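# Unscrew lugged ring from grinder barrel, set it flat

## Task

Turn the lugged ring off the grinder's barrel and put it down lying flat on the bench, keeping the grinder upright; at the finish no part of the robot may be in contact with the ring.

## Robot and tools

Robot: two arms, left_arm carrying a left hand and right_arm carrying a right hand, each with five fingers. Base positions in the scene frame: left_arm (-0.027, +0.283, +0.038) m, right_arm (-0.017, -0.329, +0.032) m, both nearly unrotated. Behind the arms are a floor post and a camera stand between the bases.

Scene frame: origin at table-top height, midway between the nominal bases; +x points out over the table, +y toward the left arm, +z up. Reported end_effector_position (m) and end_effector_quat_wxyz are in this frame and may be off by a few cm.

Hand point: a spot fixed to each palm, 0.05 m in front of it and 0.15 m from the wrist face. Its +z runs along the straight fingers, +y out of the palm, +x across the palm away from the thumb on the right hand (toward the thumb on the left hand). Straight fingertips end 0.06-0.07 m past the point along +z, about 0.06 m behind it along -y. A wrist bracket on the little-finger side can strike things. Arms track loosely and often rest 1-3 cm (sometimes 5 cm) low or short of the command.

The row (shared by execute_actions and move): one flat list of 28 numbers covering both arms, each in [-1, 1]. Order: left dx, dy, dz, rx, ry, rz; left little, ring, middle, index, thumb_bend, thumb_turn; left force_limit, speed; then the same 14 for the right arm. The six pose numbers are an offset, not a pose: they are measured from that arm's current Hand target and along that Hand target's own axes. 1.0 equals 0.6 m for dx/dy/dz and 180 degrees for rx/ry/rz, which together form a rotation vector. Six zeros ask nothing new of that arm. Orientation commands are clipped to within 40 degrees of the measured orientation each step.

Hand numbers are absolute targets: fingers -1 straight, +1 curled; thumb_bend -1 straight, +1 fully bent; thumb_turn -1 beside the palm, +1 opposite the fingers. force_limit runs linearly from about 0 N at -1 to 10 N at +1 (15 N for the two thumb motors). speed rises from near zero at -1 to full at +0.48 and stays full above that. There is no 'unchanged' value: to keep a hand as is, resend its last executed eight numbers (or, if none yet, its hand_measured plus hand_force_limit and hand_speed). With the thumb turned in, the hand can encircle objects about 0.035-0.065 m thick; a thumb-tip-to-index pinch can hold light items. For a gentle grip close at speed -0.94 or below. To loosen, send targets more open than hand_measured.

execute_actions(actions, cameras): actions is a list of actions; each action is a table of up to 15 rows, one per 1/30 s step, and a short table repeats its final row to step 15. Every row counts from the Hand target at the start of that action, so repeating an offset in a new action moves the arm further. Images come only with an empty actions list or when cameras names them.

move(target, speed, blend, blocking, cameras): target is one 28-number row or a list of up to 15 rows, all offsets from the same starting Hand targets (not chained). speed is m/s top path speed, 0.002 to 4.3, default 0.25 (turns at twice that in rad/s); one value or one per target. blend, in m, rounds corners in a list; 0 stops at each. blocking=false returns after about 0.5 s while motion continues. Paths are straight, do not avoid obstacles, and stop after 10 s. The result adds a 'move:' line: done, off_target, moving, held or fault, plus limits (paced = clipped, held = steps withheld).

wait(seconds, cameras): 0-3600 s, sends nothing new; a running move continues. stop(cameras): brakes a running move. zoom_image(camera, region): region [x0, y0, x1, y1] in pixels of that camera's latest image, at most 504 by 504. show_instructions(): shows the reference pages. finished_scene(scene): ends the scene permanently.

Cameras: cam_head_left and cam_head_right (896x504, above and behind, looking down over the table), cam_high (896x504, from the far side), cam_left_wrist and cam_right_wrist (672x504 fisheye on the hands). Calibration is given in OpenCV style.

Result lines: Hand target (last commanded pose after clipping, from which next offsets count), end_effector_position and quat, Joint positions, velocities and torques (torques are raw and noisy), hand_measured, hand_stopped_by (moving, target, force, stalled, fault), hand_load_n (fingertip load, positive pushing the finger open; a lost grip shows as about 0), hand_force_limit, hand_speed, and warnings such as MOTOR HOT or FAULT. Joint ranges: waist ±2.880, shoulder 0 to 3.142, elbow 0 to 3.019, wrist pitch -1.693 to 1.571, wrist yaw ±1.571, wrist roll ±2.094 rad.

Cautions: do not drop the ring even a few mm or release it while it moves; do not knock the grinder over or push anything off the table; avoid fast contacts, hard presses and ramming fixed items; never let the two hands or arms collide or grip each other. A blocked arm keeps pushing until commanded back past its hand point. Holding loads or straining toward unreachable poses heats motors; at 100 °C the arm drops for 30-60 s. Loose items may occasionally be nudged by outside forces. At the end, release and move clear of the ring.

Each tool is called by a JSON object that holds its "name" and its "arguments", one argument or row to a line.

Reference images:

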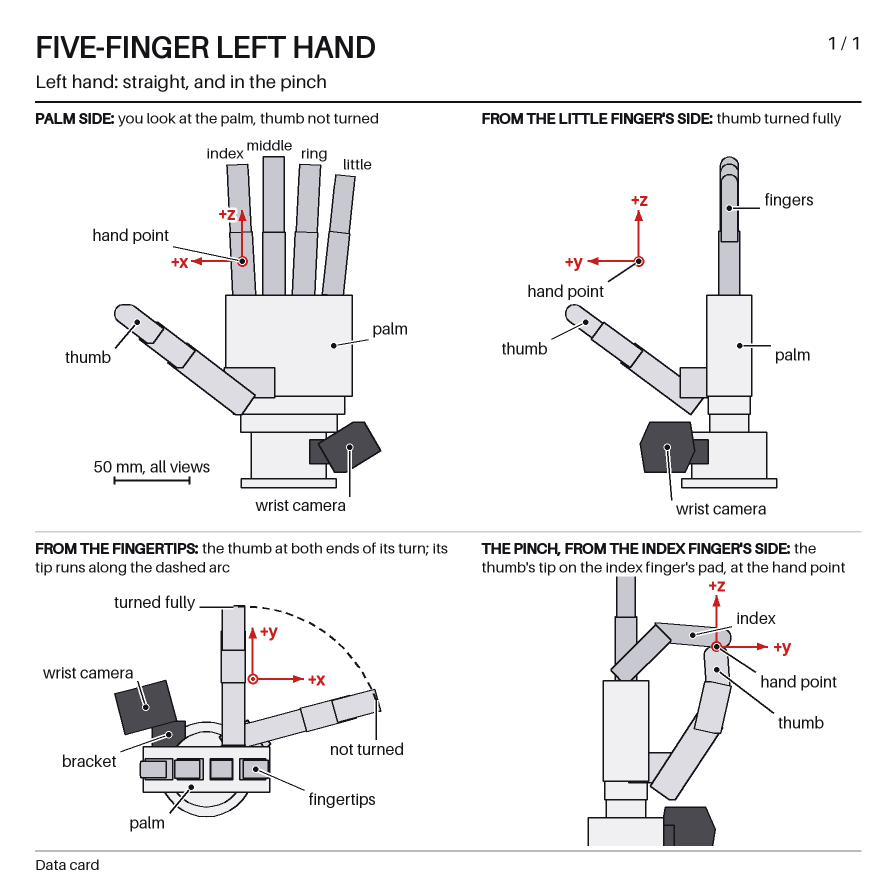

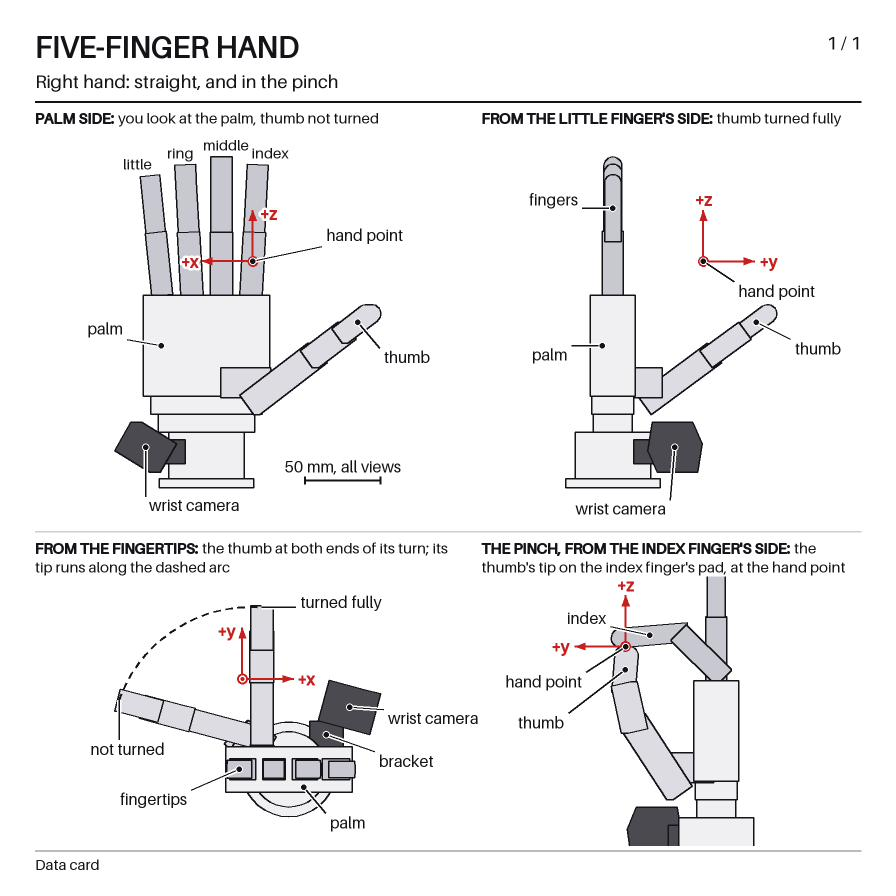

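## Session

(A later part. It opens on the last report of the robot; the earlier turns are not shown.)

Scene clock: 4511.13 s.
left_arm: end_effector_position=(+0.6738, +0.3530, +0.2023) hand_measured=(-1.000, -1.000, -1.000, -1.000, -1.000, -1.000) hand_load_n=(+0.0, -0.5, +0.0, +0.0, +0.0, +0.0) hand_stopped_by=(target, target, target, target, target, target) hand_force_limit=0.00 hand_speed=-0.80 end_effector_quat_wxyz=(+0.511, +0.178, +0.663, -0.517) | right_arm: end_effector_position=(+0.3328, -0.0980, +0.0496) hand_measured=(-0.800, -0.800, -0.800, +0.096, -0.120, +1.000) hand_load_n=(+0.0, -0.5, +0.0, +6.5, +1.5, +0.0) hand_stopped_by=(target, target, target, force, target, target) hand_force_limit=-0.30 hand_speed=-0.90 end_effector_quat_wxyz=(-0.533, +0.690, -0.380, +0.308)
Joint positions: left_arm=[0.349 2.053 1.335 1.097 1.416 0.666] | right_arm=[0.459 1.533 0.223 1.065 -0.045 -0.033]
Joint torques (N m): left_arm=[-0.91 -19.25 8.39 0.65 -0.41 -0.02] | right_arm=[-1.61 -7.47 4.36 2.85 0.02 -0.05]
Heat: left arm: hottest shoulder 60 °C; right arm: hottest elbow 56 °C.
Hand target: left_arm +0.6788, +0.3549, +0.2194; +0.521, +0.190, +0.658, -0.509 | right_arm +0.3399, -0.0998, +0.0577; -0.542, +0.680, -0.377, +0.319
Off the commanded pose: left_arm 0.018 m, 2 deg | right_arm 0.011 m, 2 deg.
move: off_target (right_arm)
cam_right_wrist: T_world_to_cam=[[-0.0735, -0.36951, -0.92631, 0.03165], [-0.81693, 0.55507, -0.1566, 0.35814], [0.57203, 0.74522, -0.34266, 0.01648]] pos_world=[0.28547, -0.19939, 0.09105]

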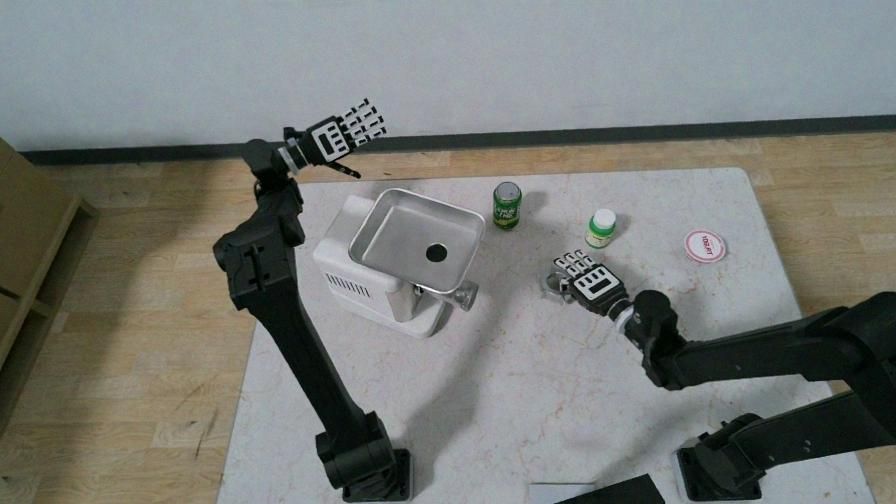

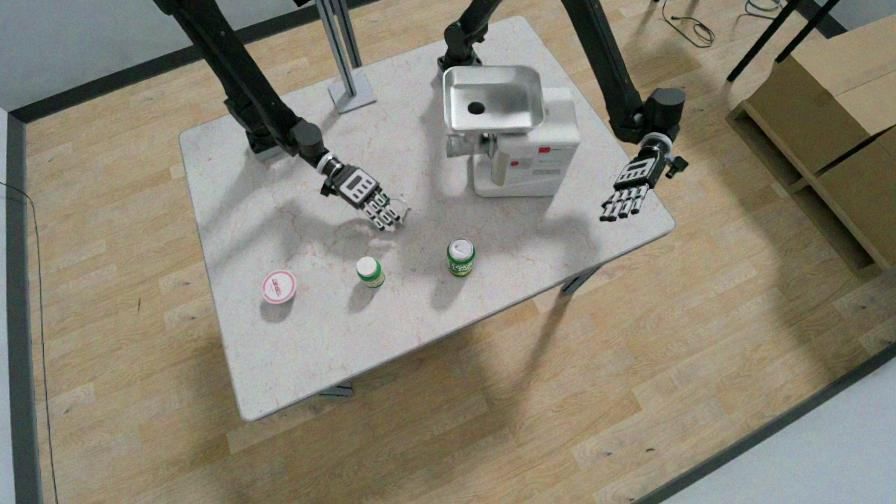

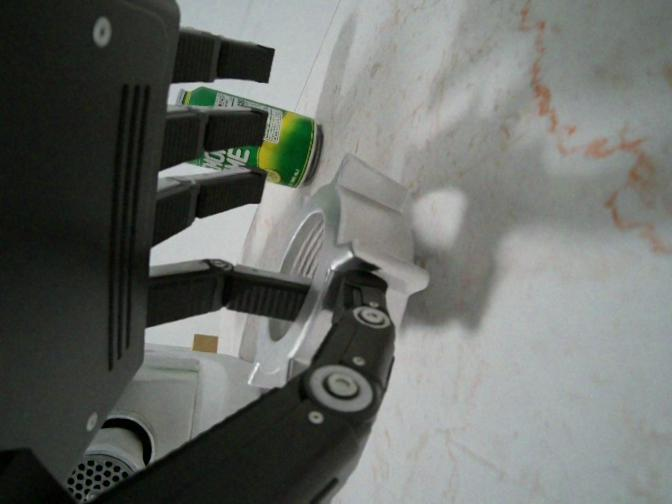

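{"name": "move", "arguments": {
  "target": [0,0,0,0,0,0,-1,-1,-1,-1,-1,-1,0,-0.8,-0.0003,0.0131,0.0028,0,0,0,-0.8,-0.8,-0.8,0.1,-0.12,1,-0.3,-0.9],
  "speed": 0.03,
  "cameras": ["cam_head_left","cam_high","cam_right_wrist"]
}}

{"name": "zoom_image", "arguments": {
  "camera": "cam_right_wrist",
  "region": [180, 120, 500, 440]
}}

Scene clock: 4516.30 s.
left_arm: end_effector_position=(+0.6738, +0.3530, +0.2023) hand_measured=(-1.000, -1.000, -1.000, -1.000, -1.000, -1.000) hand_load_n=(+0.0, +0.0, +0.0, +0.0, +0.0, +0.0) hand_stopped_by=(target, target, target, target, target, target) hand_force_limit=0.00 hand_speed=-0.80 end_effector_quat_wxyz=(+0.511, +0.178, +0.663, -0.517) | right_arm: end_effector_position=(+0.3320, -0.0984, +0.0410) hand_measured=(-0.800, -0.800, -0.800, +0.096, -0.120, +1.000) hand_load_n=(+0.0, +0.0, +0.0, +6.5, +2.0, +0.0) hand_stopped_by=(target, target, target, force, target, target) hand_force_limit=-0.30 hand_speed=-0.90 end_effector_quat_wxyz=(-0.532, +0.691, -0.381, +0.308)
Joint positions: left_arm=[0.349 2.053 1.335 1.097 1.416 0.666] | right_arm=[0.459 1.586 0.22 1.118 -0.045 -0.033]
Joint torques (N m): left_arm=[-0.85 -19.9 8.47 0.75 -0.42 -0.02] | right_arm=[-1.73 -7.77 4.04 2.89 0.01 -0.05]
Heat: left arm: hottest shoulder 60 °C; right arm: hottest elbow 55 °C.
Hand target: left_arm +0.6788, +0.3549, +0.2194; +0.521, +0.190, +0.658, -0.509 | right_arm +0.3399, -0.0997, +0.0496; -0.542, +0.680, -0.377, +0.319
Off the commanded pose: left_arm 0.018 m, 2 deg | right_arm 0.012 m, 2 deg.
move: off_target (right_arm)
cam_right_wrist: T_world_to_cam=[[-0.07506, -0.37032, -0.92587, 0.02392], [-0.8172, 0.55492, -0.1557, 0.35654], [0.57144, 0.74493, -0.34428, 0.01449]] pos_world=[0.28488, -0.19978, 0.08265]

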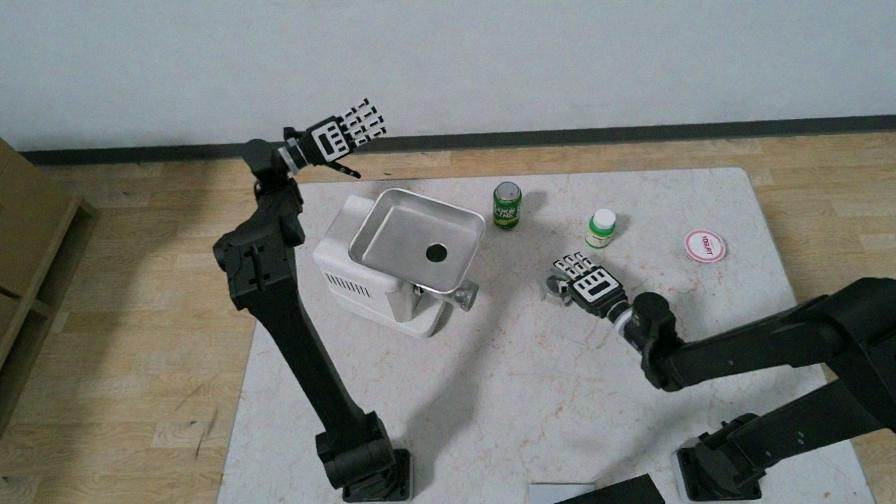

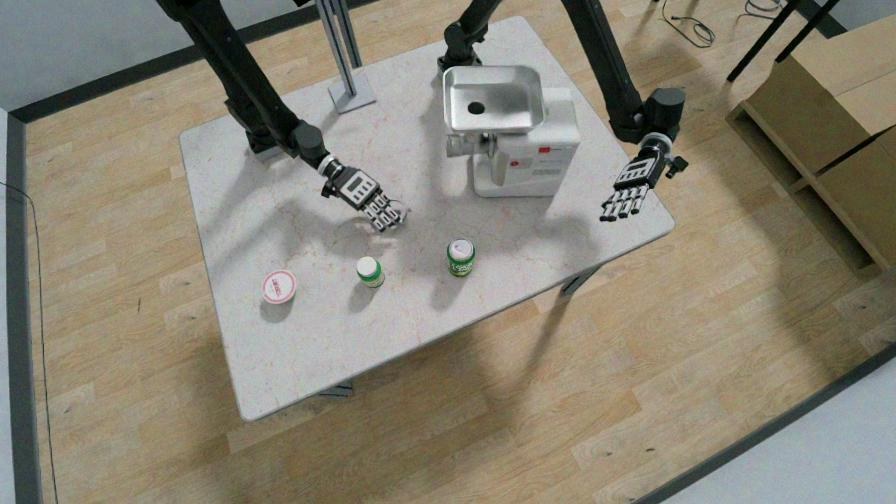

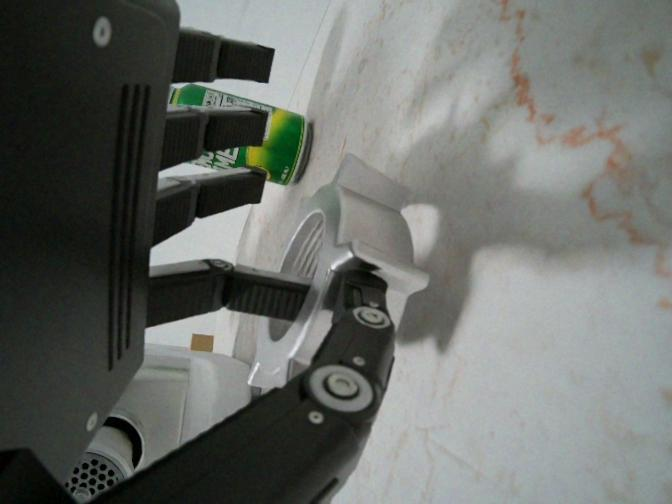

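Scaled by 1.575 from the camera's image (finer frame: 960x720).

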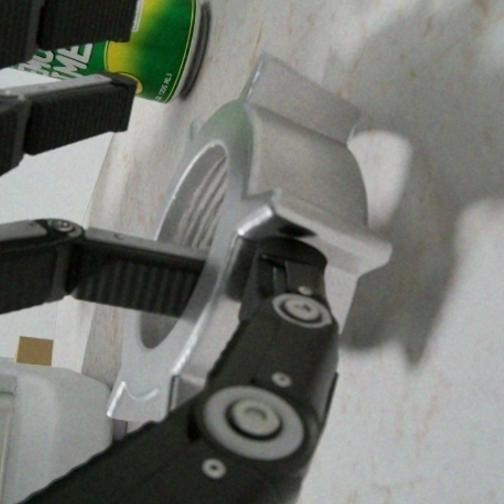

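{"name": "move", "arguments": {
  "target": [0,0,0,0,0,0,-1,-1,-1,-1,-1,-1,0,-0.8,-0.0002,0.0098,0.0021,0,0,0,-0.8,-0.8,-0.8,0.1,-0.12,1,-0.3,-0.9],
  "speed": 0.03,
  "cameras": ["cam_head_left","cam_high","cam_right_wrist"]
}}

{"name": "zoom_image", "arguments": {
  "camera": "cam_right_wrist",
  "region": [180, 120, 500, 440]
}}

Scene clock: 4521.60 s.
left_arm: end_effector_position=(+0.6738, +0.3530, +0.2023) hand_measured=(-1.000, -1.000, -1.000, -1.000, -1.000, -1.000) hand_load_n=(+0.0, +0.0, +0.0, +0.0, +0.0, +0.0) hand_stopped_by=(target, target, target, target, target, target) hand_force_limit=0.00 hand_speed=-0.80 end_effector_quat_wxyz=(+0.511, +0.178, +0.663, -0.517) | right_arm: end_effector_position=(+0.3321, -0.0985, +0.0351) hand_measured=(-0.800, -0.800, -0.800, +0.096, -0.120, +1.000) hand_load_n=(+0.0, +0.0, +0.0, +6.0, +2.0, +0.0) hand_stopped_by=(target, target, target, force, target, target) hand_force_limit=-0.30 hand_speed=-0.90 end_effector_quat_wxyz=(-0.532, +0.691, -0.381, +0.308)
Joint positions: left_arm=[0.349 2.053 1.335 1.097 1.416 0.666] | right_arm=[0.458 1.625 0.22 1.157 -0.046 -0.033]
Joint torques (N m): left_arm=[-0.56 -19.25 8.54 0.64 -0.42 -0.02] | right_arm=[-1.61 -7.88 3.71 2.82 0 -0.06]
Heat: left arm: hottest shoulder 60 °C; right arm: hottest elbow 54 °C.
Hand target: left_arm +0.6788, +0.3549, +0.2194; +0.521, +0.190, +0.658, -0.509 | right_arm +0.3401, -0.0998, +0.0438; -0.542, +0.680, -0.377, +0.319
Off the commanded pose: left_arm 0.018 m, 2 deg | right_arm 0.012 m, 2 deg.
move: off_target (right_arm)
cam_right_wrist: T_world_to_cam=[[-0.07513, -0.37027, -0.92588, 0.01837], [-0.8172, 0.55495, -0.15562, 0.35574], [0.57144, 0.74493, -0.34428, 0.01244]] pos_world=[0.28498, -0.19988, 0.07665]

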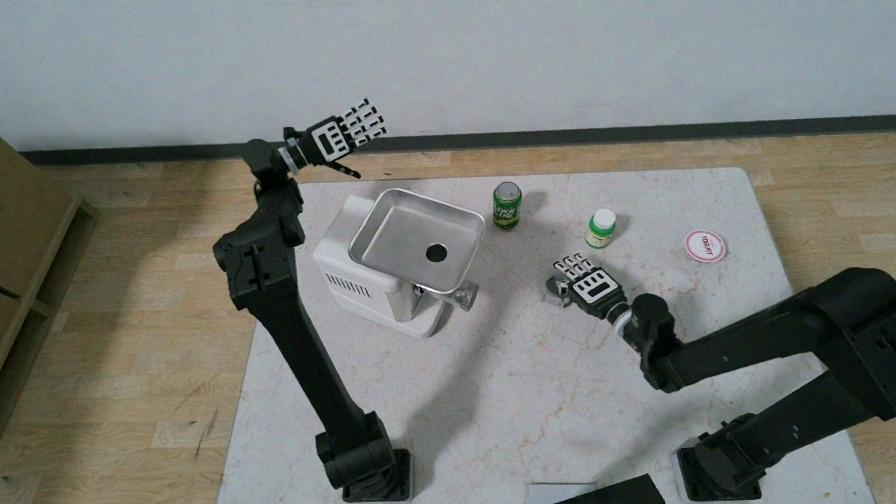

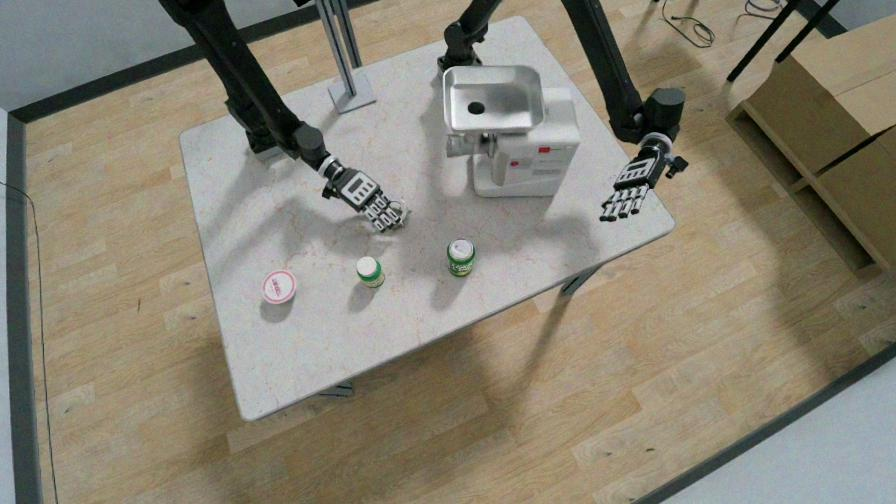

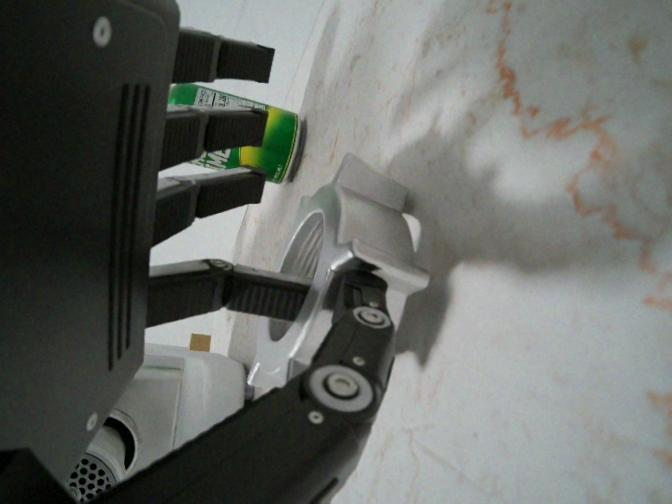

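Scaled by 1.575 from the camera's image (finer frame: 960x720).

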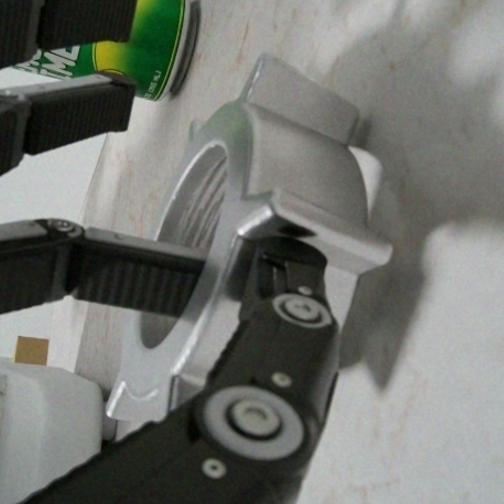

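{"name": "move", "arguments": {
  "target": [0,0,0,0,0,0,-1,-1,-1,-1,-1,-1,0,-0.8,-0.0002,0.0082,0.0018,0,0,0,-0.8,-0.8,-0.8,0.1,-0.12,1,-0.3,-0.9],
  "speed": 0.02,
  "cameras": ["cam_head_left","cam_high","cam_right_wrist"]
}}

{"name": "zoom_image", "arguments": {
  "camera": "cam_right_wrist",
  "region": [180, 120, 500, 440]
}}

{"name": "zoom_image", "arguments": {
  "camera": "cam_head_left",
  "region": [530, 250, 590, 310]
}}

Scene clock: 4530.13 s.
left_arm: end_effector_position=(+0.6738, +0.3530, +0.2023) hand_measured=(-1.000, -1.000, -1.000, -1.000, -1.000, -1.000) hand_load_n=(+0.0, -0.5, +0.0, +0.0, +0.0, +0.0) hand_stopped_by=(target, target, target, target, target, target) hand_force_limit=0.00 hand_speed=-0.80 end_effector_quat_wxyz=(+0.511, +0.178, +0.663, -0.517) | right_arm: end_effector_position=(+0.3320, -0.0984, +0.0305) hand_measured=(-0.800, -0.800, -0.800, +0.096, -0.120, +1.000) hand_load_n=(+0.0, +0.0, +0.0, +6.5, +2.5, +0.0) hand_stopped_by=(target, target, target, force, target, target) hand_force_limit=-0.30 hand_speed=-0.90 end_effector_quat_wxyz=(-0.532, +0.691, -0.380, +0.308)
Joint positions: left_arm=[0.349 2.053 1.335 1.097 1.416 0.666] | right_arm=[0.458 1.657 0.22 1.19 -0.046 -0.033]
Joint torques (N m): left_arm=[-1.2 -19.84 8.34 0.7 -0.4 0] | right_arm=[-1.73 -8.06 3.55 2.82 0.02 -0.05]
Heat: left arm: hottest shoulder 60 °C; right arm: hottest elbow 54 °C.
Hand target: left_arm +0.6788, +0.3549, +0.2194; +0.521, +0.190, +0.658, -0.509 | right_arm +0.3401, -0.0997, +0.0388; -0.542, +0.680, -0.377, +0.319
Off the commanded pose: left_arm 0.018 m, 2 deg | right_arm 0.012 m, 2 deg.
move: off_target (right_arm)
cam_right_wrist: T_world_to_cam=[[-0.07414, -0.36968, -0.9262, 0.0139], [-0.8173, 0.5547, -0.15598, 0.35487], [0.57143, 0.74541, -0.34326, 0.01083]] pos_world=[0.28488, -0.19978, 0.07195]

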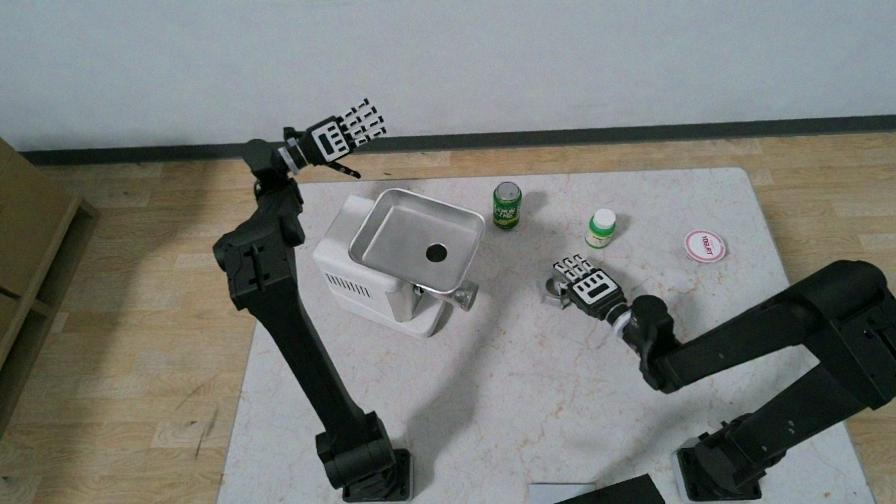

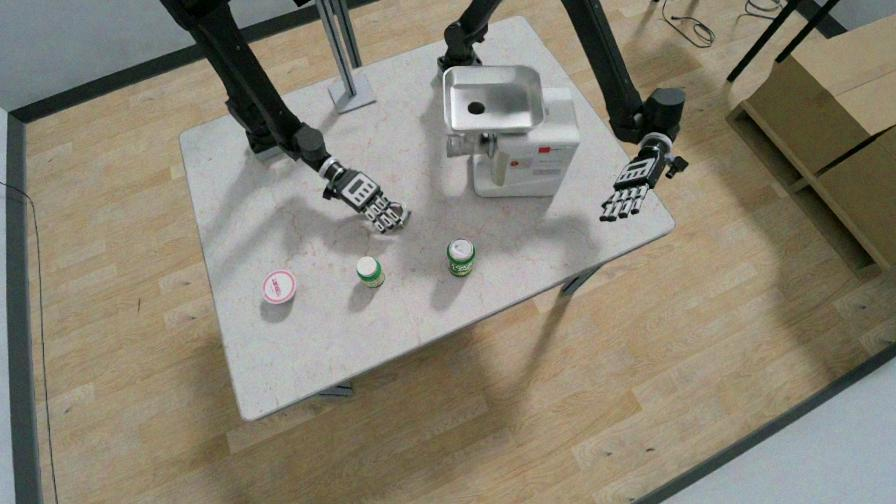

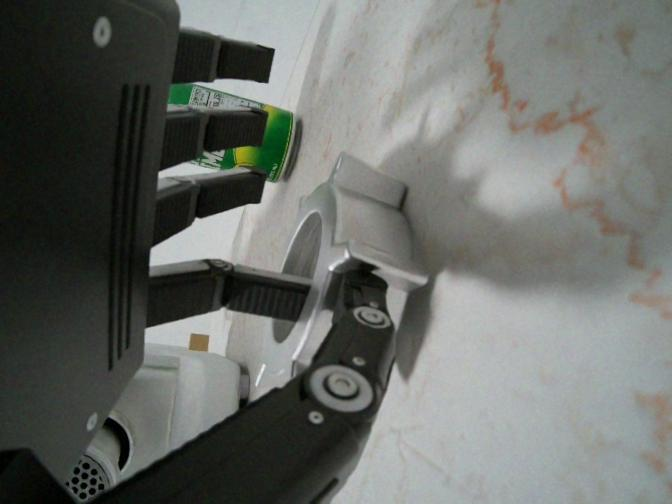

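Scaled by 1.575 from the camera's image (finer frame: 960x720).

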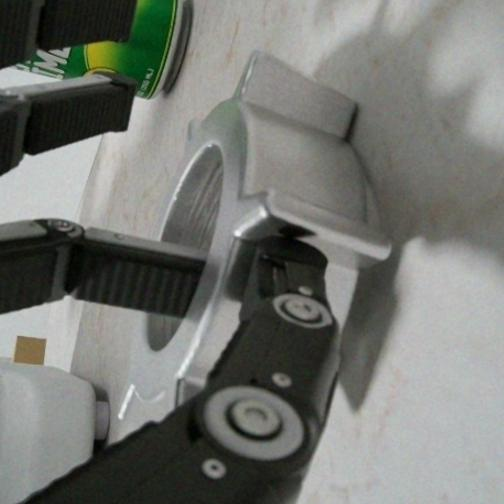

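Scaled by 8.400 from the camera's image (finer frame: 1280x720).

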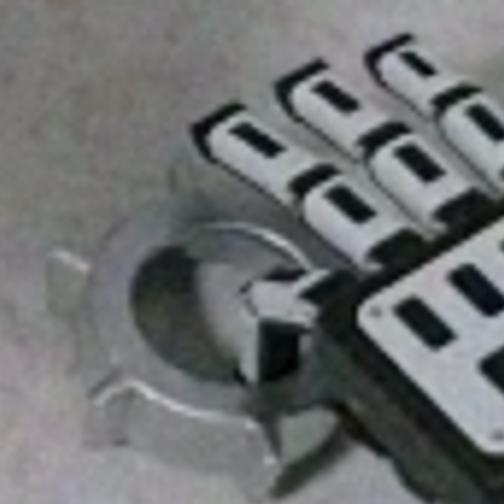

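{"name": "move", "arguments": {
  "target": [0,0,0,0,0,0,-1,-1,-1,-1,-1,-1,0,-0.8,-0.0002,0.0065,0.0014,0,0,0,-0.8,-0.8,-0.8,0.1,-0.12,1,-0.3,-0.9],
  "speed": 0.02,
  "cameras": ["cam_head_left","cam_high","cam_right_wrist"]
}}

{"name": "zoom_image", "arguments": {
  "camera": "cam_right_wrist",
  "region": [180, 120, 500, 440]
}}

{"name": "zoom_image", "arguments": {
  "camera": "cam_head_left",
  "region": [530, 250, 590, 310]
}}

Scene clock: 4538.83 s.
left_arm: end_effector_position=(+0.6738, +0.3530, +0.2023) hand_measured=(-1.000, -1.000, -1.000, -1.000, -1.000, -1.000) hand_load_n=(+0.0, +0.0, -0.5, +0.0, +0.0, +0.0) hand_stopped_by=(target, target, target, target, target, target) hand_force_limit=0.00 hand_speed=-0.80 end_effector_quat_wxyz=(+0.511, +0.178, +0.663, -0.517) | right_arm: end_effector_position=(+0.3320, -0.0984, +0.0270) hand_measured=(-0.800, -0.800, -0.800, +0.096, -0.120, +1.000) hand_load_n=(+0.0, +0.0, +0.0, +5.5, +2.5, +0.0) hand_stopped_by=(target, target, target, force, target, target) hand_force_limit=-0.30 hand_speed=-0.90 end_effector_quat_wxyz=(-0.533, +0.690, -0.380, +0.308)
Joint positions: left_arm=[0.349 2.053 1.335 1.097 1.416 0.666] | right_arm=[0.458 1.683 0.22 1.217 -0.046 -0.033]
Joint torques (N m): left_arm=[-1.2 -19.08 8.44 0.61 -0.43 -0.01] | right_arm=[-1.67 -7.94 3.38 2.76 0.03 -0.05]
Heat: left arm: hottest shoulder 60 °C; right arm: hottest elbow 53 °C.
Hand target: left_arm +0.6788, +0.3549, +0.2194; +0.521, +0.190, +0.658, -0.509 | right_arm +0.3400, -0.0998, +0.0347; -0.542, +0.680, -0.377, +0.319
Off the commanded pose: left_arm 0.018 m, 2 deg | right_arm 0.011 m, 2 deg.
move: off_target (right_arm)
cam_right_wrist: T_world_to_cam=[[-0.07284, -0.36907, -0.92654, 0.0103], [-0.81706, 0.55483, -0.15677, 0.3543], [0.57193, 0.74562, -0.34196, 0.00954]] pos_world=[0.28478, -0.19989, 0.06834]

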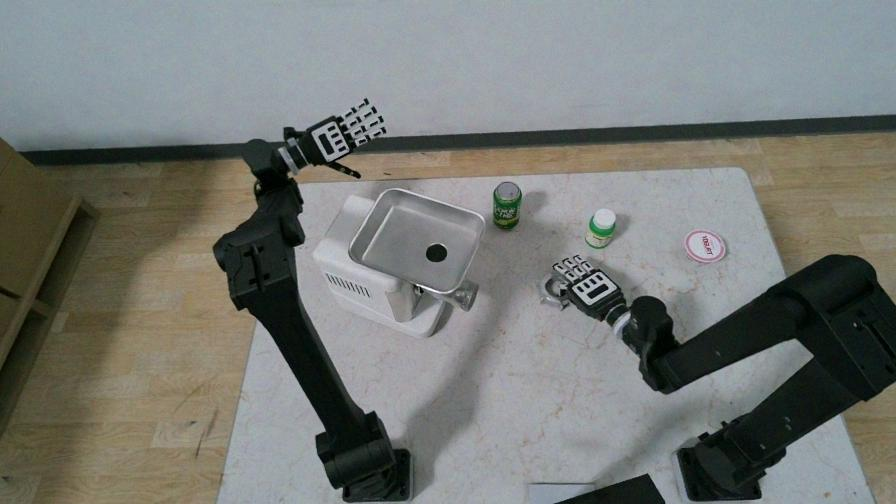

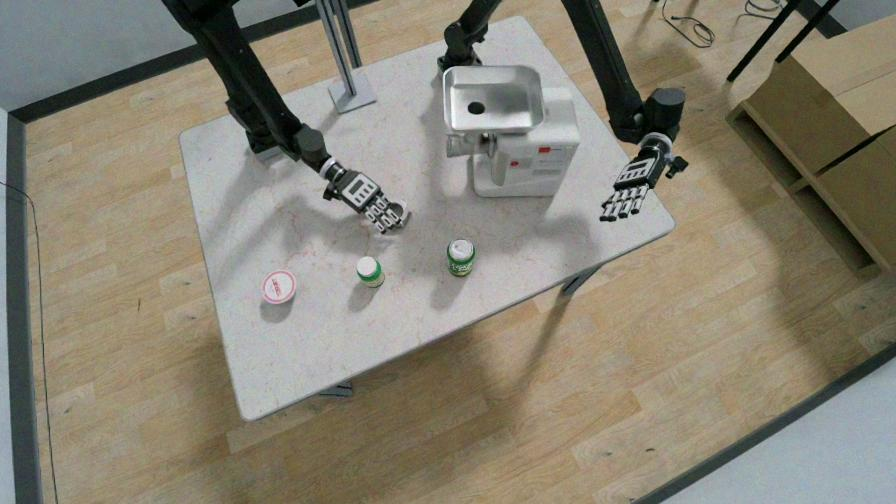

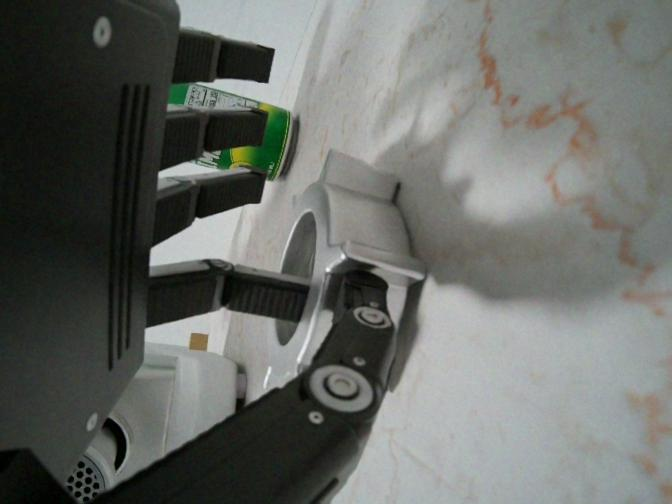

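Scaled by 1.575 from the camera's image (finer frame: 960x720).

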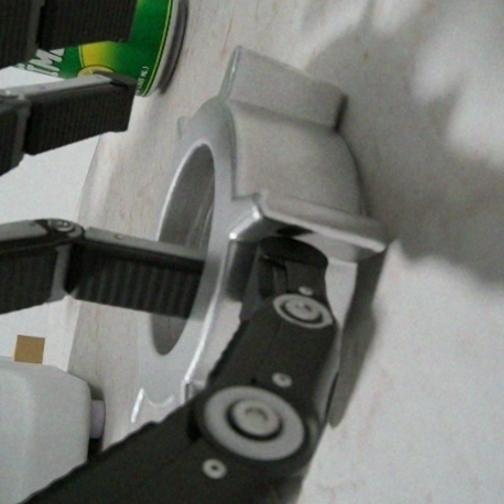

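Scaled by 8.400 from the camera's image (finer frame: 1280x720).

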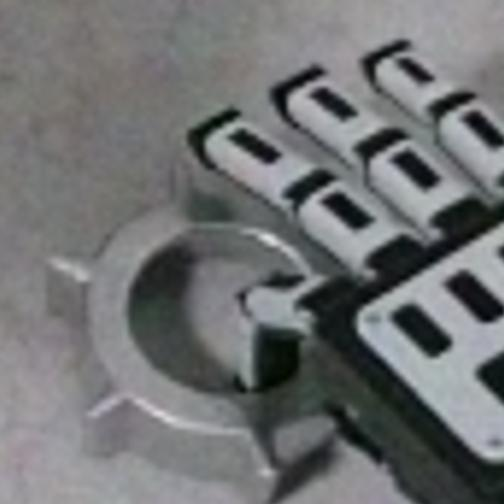

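{"name": "move", "arguments": {
  "target": [0,0,0,0,0,0,-1,-1,-1,-1,-1,-1,0,-0.8,-0.0002,0.0065,0.0014,0,0,0,-0.8,-0.8,-0.8,0.1,-0.12,1,-0.3,-0.9],
  "speed": 0.02,
  "cameras": ["cam_head_left","cam_high","cam_right_wrist"]
}}

{"name": "zoom_image", "arguments": {
  "camera": "cam_right_wrist",
  "region": [180, 120, 500, 440]
}}

{"name": "zoom_image", "arguments": {
  "camera": "cam_head_left",
  "region": [530, 250, 590, 310]
}}

Scene clock: 4548.17 s.
left_arm: end_effector_position=(+0.6738, +0.3530, +0.2023) hand_measured=(-1.000, -1.000, -1.000, -1.000, -1.000, -1.000) hand_load_n=(+0.0, +0.0, +0.0, +0.0, +0.0, +0.0) hand_stopped_by=(target, target, target, target, target, target) hand_force_limit=0.00 hand_speed=-0.80 end_effector_quat_wxyz=(+0.511, +0.178, +0.663, -0.517) | right_arm: end_effector_position=(+0.3319, -0.0985, +0.0236) hand_measured=(-0.800, -0.800, -0.800, +0.096, -0.120, +1.000) hand_load_n=(+0.0, +0.0, +0.0, +4.5, +2.5, +0.0) hand_stopped_by=(target, target, target, force, target, target) hand_force_limit=-0.30 hand_speed=-0.90 end_effector_quat_wxyz=(-0.533, +0.690, -0.380, +0.309)
Joint positions: left_arm=[0.349 2.053 1.335 1.097 1.416 0.666] | right_arm=[0.458 1.708 0.22 1.245 -0.046 -0.033]
Joint torques (N m): left_arm=[-1.9 -19.66 8.57 0.43 -0.41 0.02] | right_arm=[-1.55 -8.35 3.23 2.66 0.03 -0.05]
Heat: left arm: hottest shoulder 60 °C; right arm: hottest elbow 52 °C.
Hand target: left_arm +0.6788, +0.3549, +0.2194; +0.521, +0.190, +0.658, -0.509 | right_arm +0.3400, -0.0998, +0.0307; -0.542, +0.680, -0.377, +0.319
Off the commanded pose: left_arm 0.018 m, 2 deg | right_arm 0.011 m, 2 deg.
move: off_target (right_arm)
cam_right_wrist: T_world_to_cam=[[-0.07135, -0.36821, -0.927, 0.00678], [-0.81678, 0.55501, -0.15759, 0.35373], [0.57252, 0.74591, -0.34035, 0.00826]] pos_world=[0.28467, -0.19999, 0.06484]

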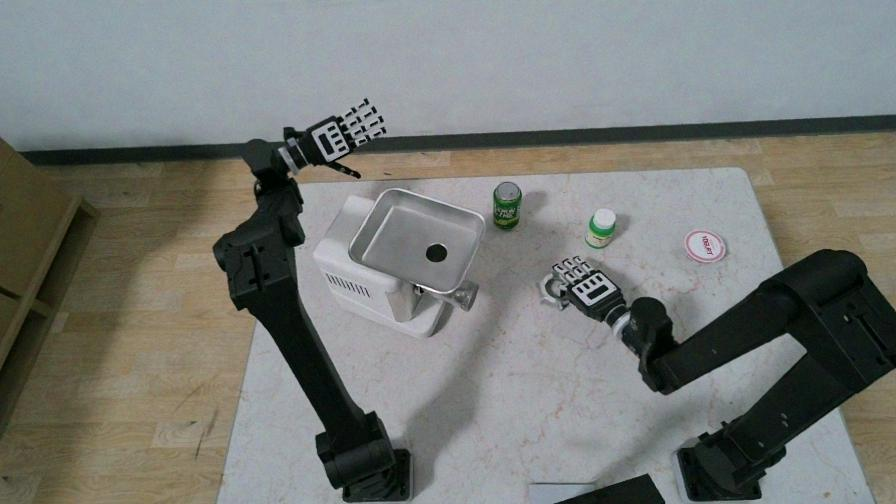

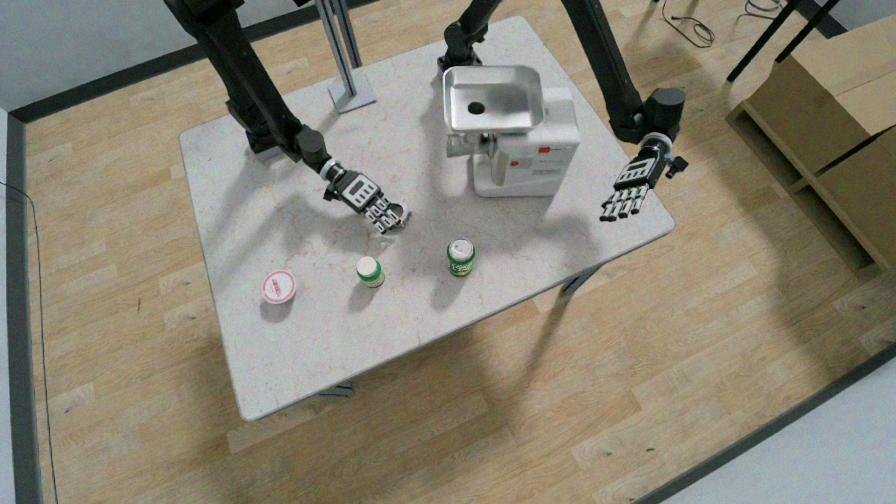

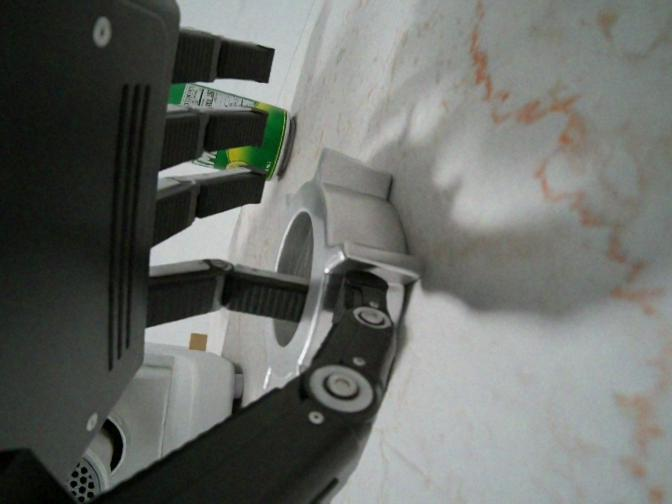

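Scaled by 1.575 from the camera's image (finer frame: 960x720).

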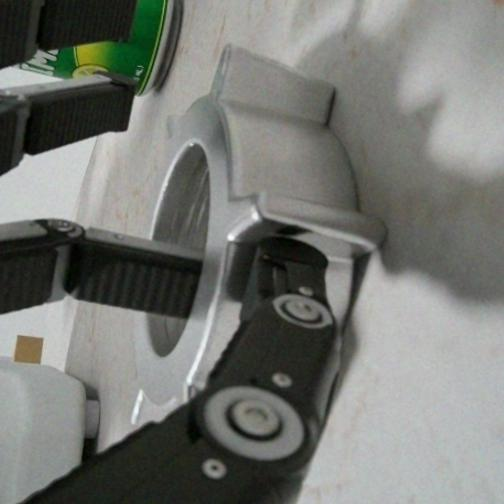

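Scaled by 8.400 from the camera's image (finer frame: 1280x720).

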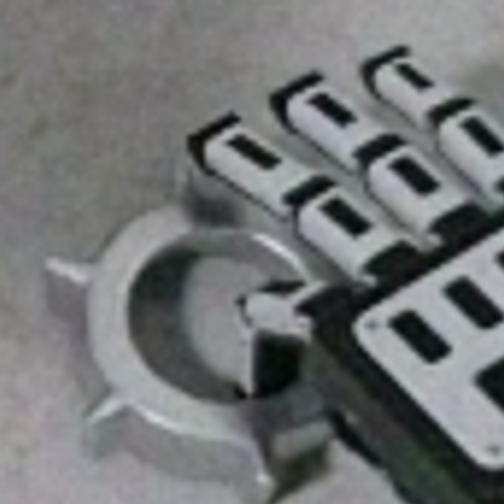

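{"name": "move", "arguments": {
  "target": [0,0,0,0,0,0,-1,-1,-1,-1,-1,-1,0,-0.8,0,0,0,0,0,0,-0.8,-0.8,-0.8,0.05,-0.12,1,-0.3,-0.96],
  "speed": 0.02,
  "cameras": ["cam_head_left","cam_high","cam_right_wrist"]
}}

{"name": "zoom_image", "arguments": {
  "camera": "cam_right_wrist",
  "region": [180, 120, 500, 440]
}}

{"name": "zoom_image", "arguments": {
  "camera": "cam_head_left",
  "region": [530, 250, 590, 310]
}}

{"name": "zoom_image", "arguments": {
  "camera": "cam_high",
  "region": [365, 185, 415, 235]
}}

Scene clock: 4595.20 s.
left_arm: end_effector_position=(+0.6738, +0.3530, +0.2023) hand_measured=(-1.000, -1.000, -1.000, -1.000, -1.000, -1.000) hand_load_n=(+0.0, +0.0, +0.0, +0.0, +0.0, +0.0) hand_stopped_by=(target, target, target, target, target, target) hand_force_limit=0.00 hand_speed=-0.80 end_effector_quat_wxyz=(+0.511, +0.178, +0.663, -0.517) | right_arm: end_effector_position=(+0.3325, -0.0982, +0.0249) hand_measured=(-0.800, -0.800, -0.800, +0.050, -0.120, +1.000) hand_load_n=(+0.0, +0.0, +0.0, +0.0, +0.5, +0.0) hand_stopped_by=(target, target, target, target, target, target) hand_force_limit=-0.30 hand_speed=-0.96 end_effector_quat_wxyz=(-0.535, +0.689, -0.379, +0.310)
Joint positions: left_arm=[0.349 2.053 1.335 1.097 1.416 0.666] | right_arm=[0.458 1.708 0.22 1.25 -0.046 -0.033]
Joint torques (N m): left_arm=[-1.08 -18.84 8.34 0.65 -0.44 0.01] | right_arm=[-1.73 -8.06 3.26 2.55 0.03 -0.04]
Heat: left arm: hottest shoulder 60 °C; right arm: hottest elbow 50 °C.
Hand target: left_arm +0.6788, +0.3549, +0.2194; +0.521, +0.190, +0.658, -0.509 | right_arm +0.3400, -0.0997, +0.0307; -0.542, +0.680, -0.377, +0.319
Off the commanded pose: left_arm 0.018 m, 2 deg | right_arm 0.010 m, 2 deg.
move: done
cam_right_wrist: T_world_to_cam=[[-0.06721, -0.36603, -0.92817, 0.00694], [-0.81612, 0.55532, -0.1599, 0.35401], [0.57395, 0.74676, -0.33604, 0.00769]] pos_world=[0.28497, -0.19979, 0.06563]

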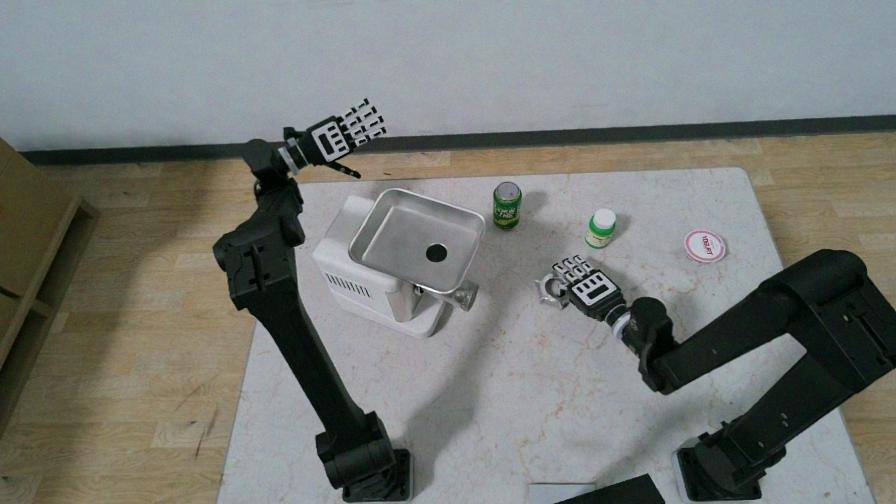

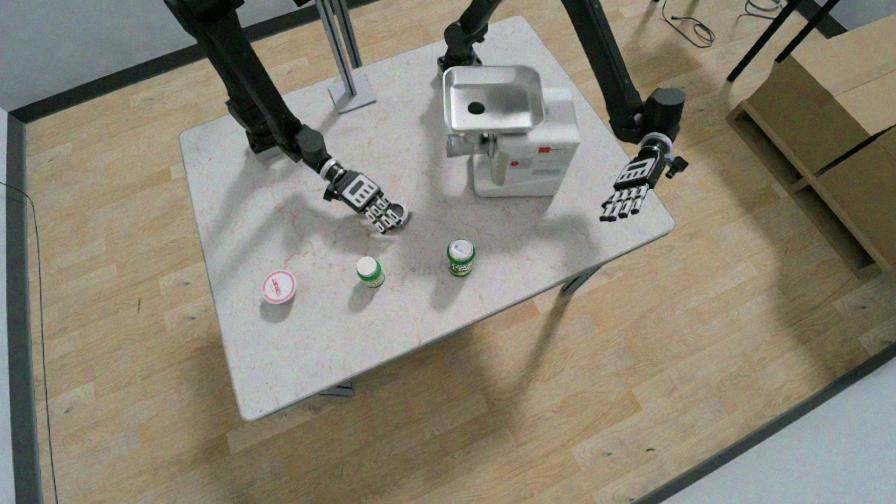

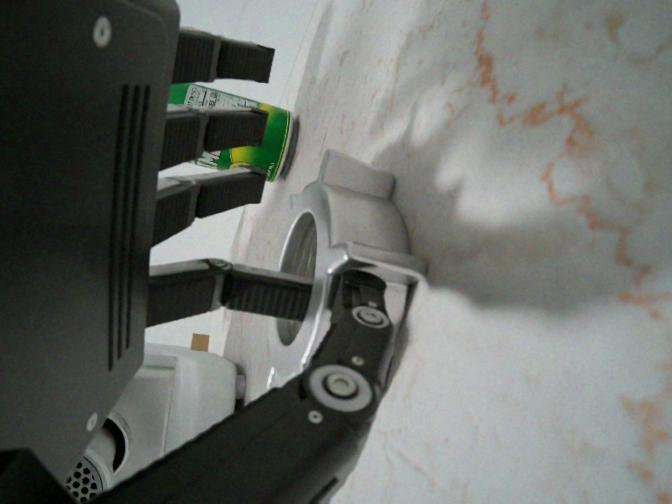

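Scaled by 1.575 from the camera's image (finer frame: 960x720).

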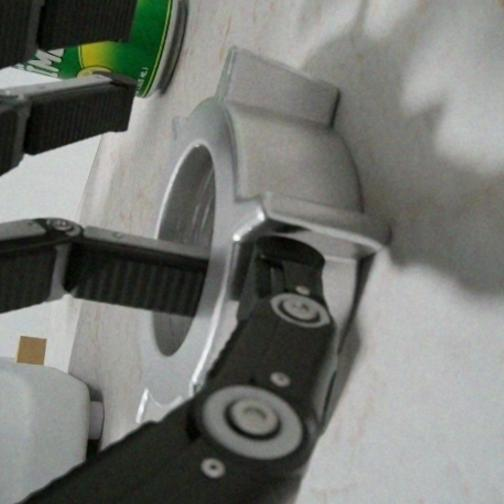

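Scaled by 8.400 from the camera's image (finer frame: 1280x720).

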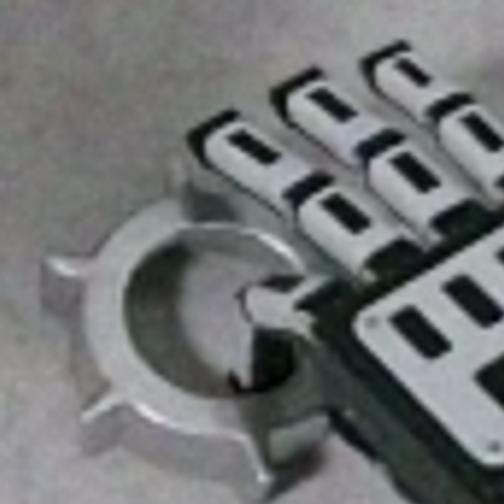

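Scaled by 10.080 from the camera's image (finer frame: 1280x720).

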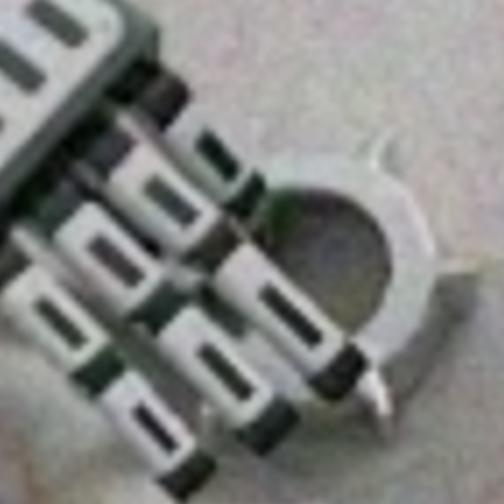

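{"name": "move", "arguments": {
  "target": [0,0,0,0,0,0,-1,-1,-1,-1,-1,-1,0,-0.8,0,0,0,0,0,0,-0.8,-0.8,-0.8,0.03,-0.18,1,-0.3,-0.96],
  "speed": 0.02,
  "cameras": ["cam_right_wrist"]
}}

{"name": "zoom_image", "arguments": {
  "camera": "cam_right_wrist",
  "region": [180, 120, 500, 440]
}}

Scene clock: 4601.30 s.
left_arm: end_effector_position=(+0.6738, +0.3530, +0.2023) hand_measured=(-1.000, -1.000, -1.000, -1.000, -1.000, -1.000) hand_load_n=(-0.5, +0.0, +0.0, +0.0, +0.0, +0.0) hand_stopped_by=(target, target, target, target, target, target) hand_force_limit=0.00 hand_speed=-0.80 end_effector_quat_wxyz=(+0.511, +0.178, +0.663, -0.517) | right_arm: end_effector_position=(+0.3325, -0.0982, +0.0249) hand_measured=(-0.800, -0.800, -0.800, +0.030, -0.180, +1.000) hand_load_n=(+0.0, +0.0, +0.0, +0.0, +0.0, +0.5) hand_stopped_by=(target, target, target, target, target, target) hand_force_limit=-0.30 hand_speed=-0.96 end_effector_quat_wxyz=(-0.535, +0.689, -0.379, +0.310)
Joint positions: left_arm=[0.349 2.053 1.335 1.097 1.416 0.666] | right_arm=[0.458 1.708 0.22 1.25 -0.046 -0.033]
Joint torques (N m): left_arm=[-1.44 -19.25 8.57 0.72 -0.44 0] | right_arm=[-1.73 -8.18 3.23 2.54 0.02 -0.04]
Heat: left arm: hottest shoulder 60 °C; right arm: hottest elbow 50 °C.
Hand target: left_arm +0.6788, +0.3549, +0.2194; +0.521, +0.190, +0.658, -0.509 | right_arm +0.3400, -0.0997, +0.0307; -0.542, +0.680, -0.377, +0.319
Off the commanded pose: left_arm 0.018 m, 2 deg | right_arm 0.010 m, 2 deg.
move: done
cam_right_wrist: T_world_to_cam=[[-0.06721, -0.36603, -0.92817, 0.00694], [-0.81612, 0.55532, -0.1599, 0.35401], [0.57395, 0.74676, -0.33604, 0.00769]] pos_world=[0.28497, -0.19979, 0.06563]

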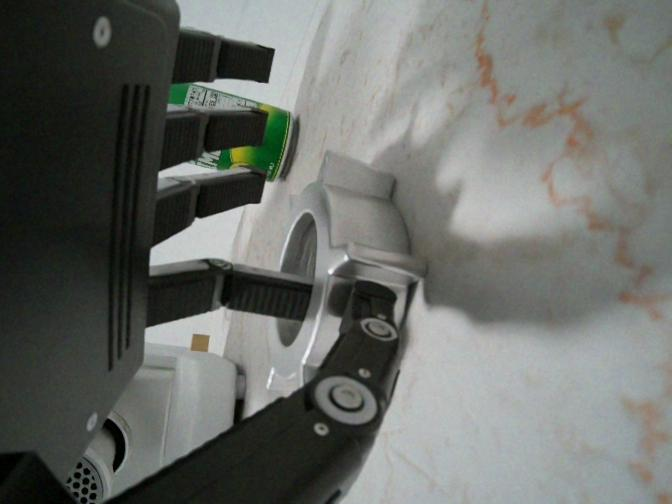

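Scaled by 1.575 from the camera's image (finer frame: 960x720).

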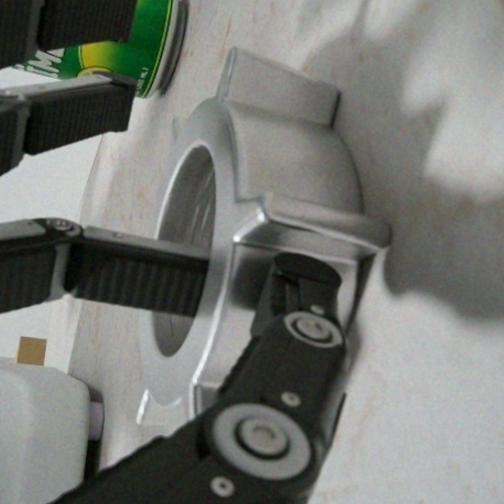

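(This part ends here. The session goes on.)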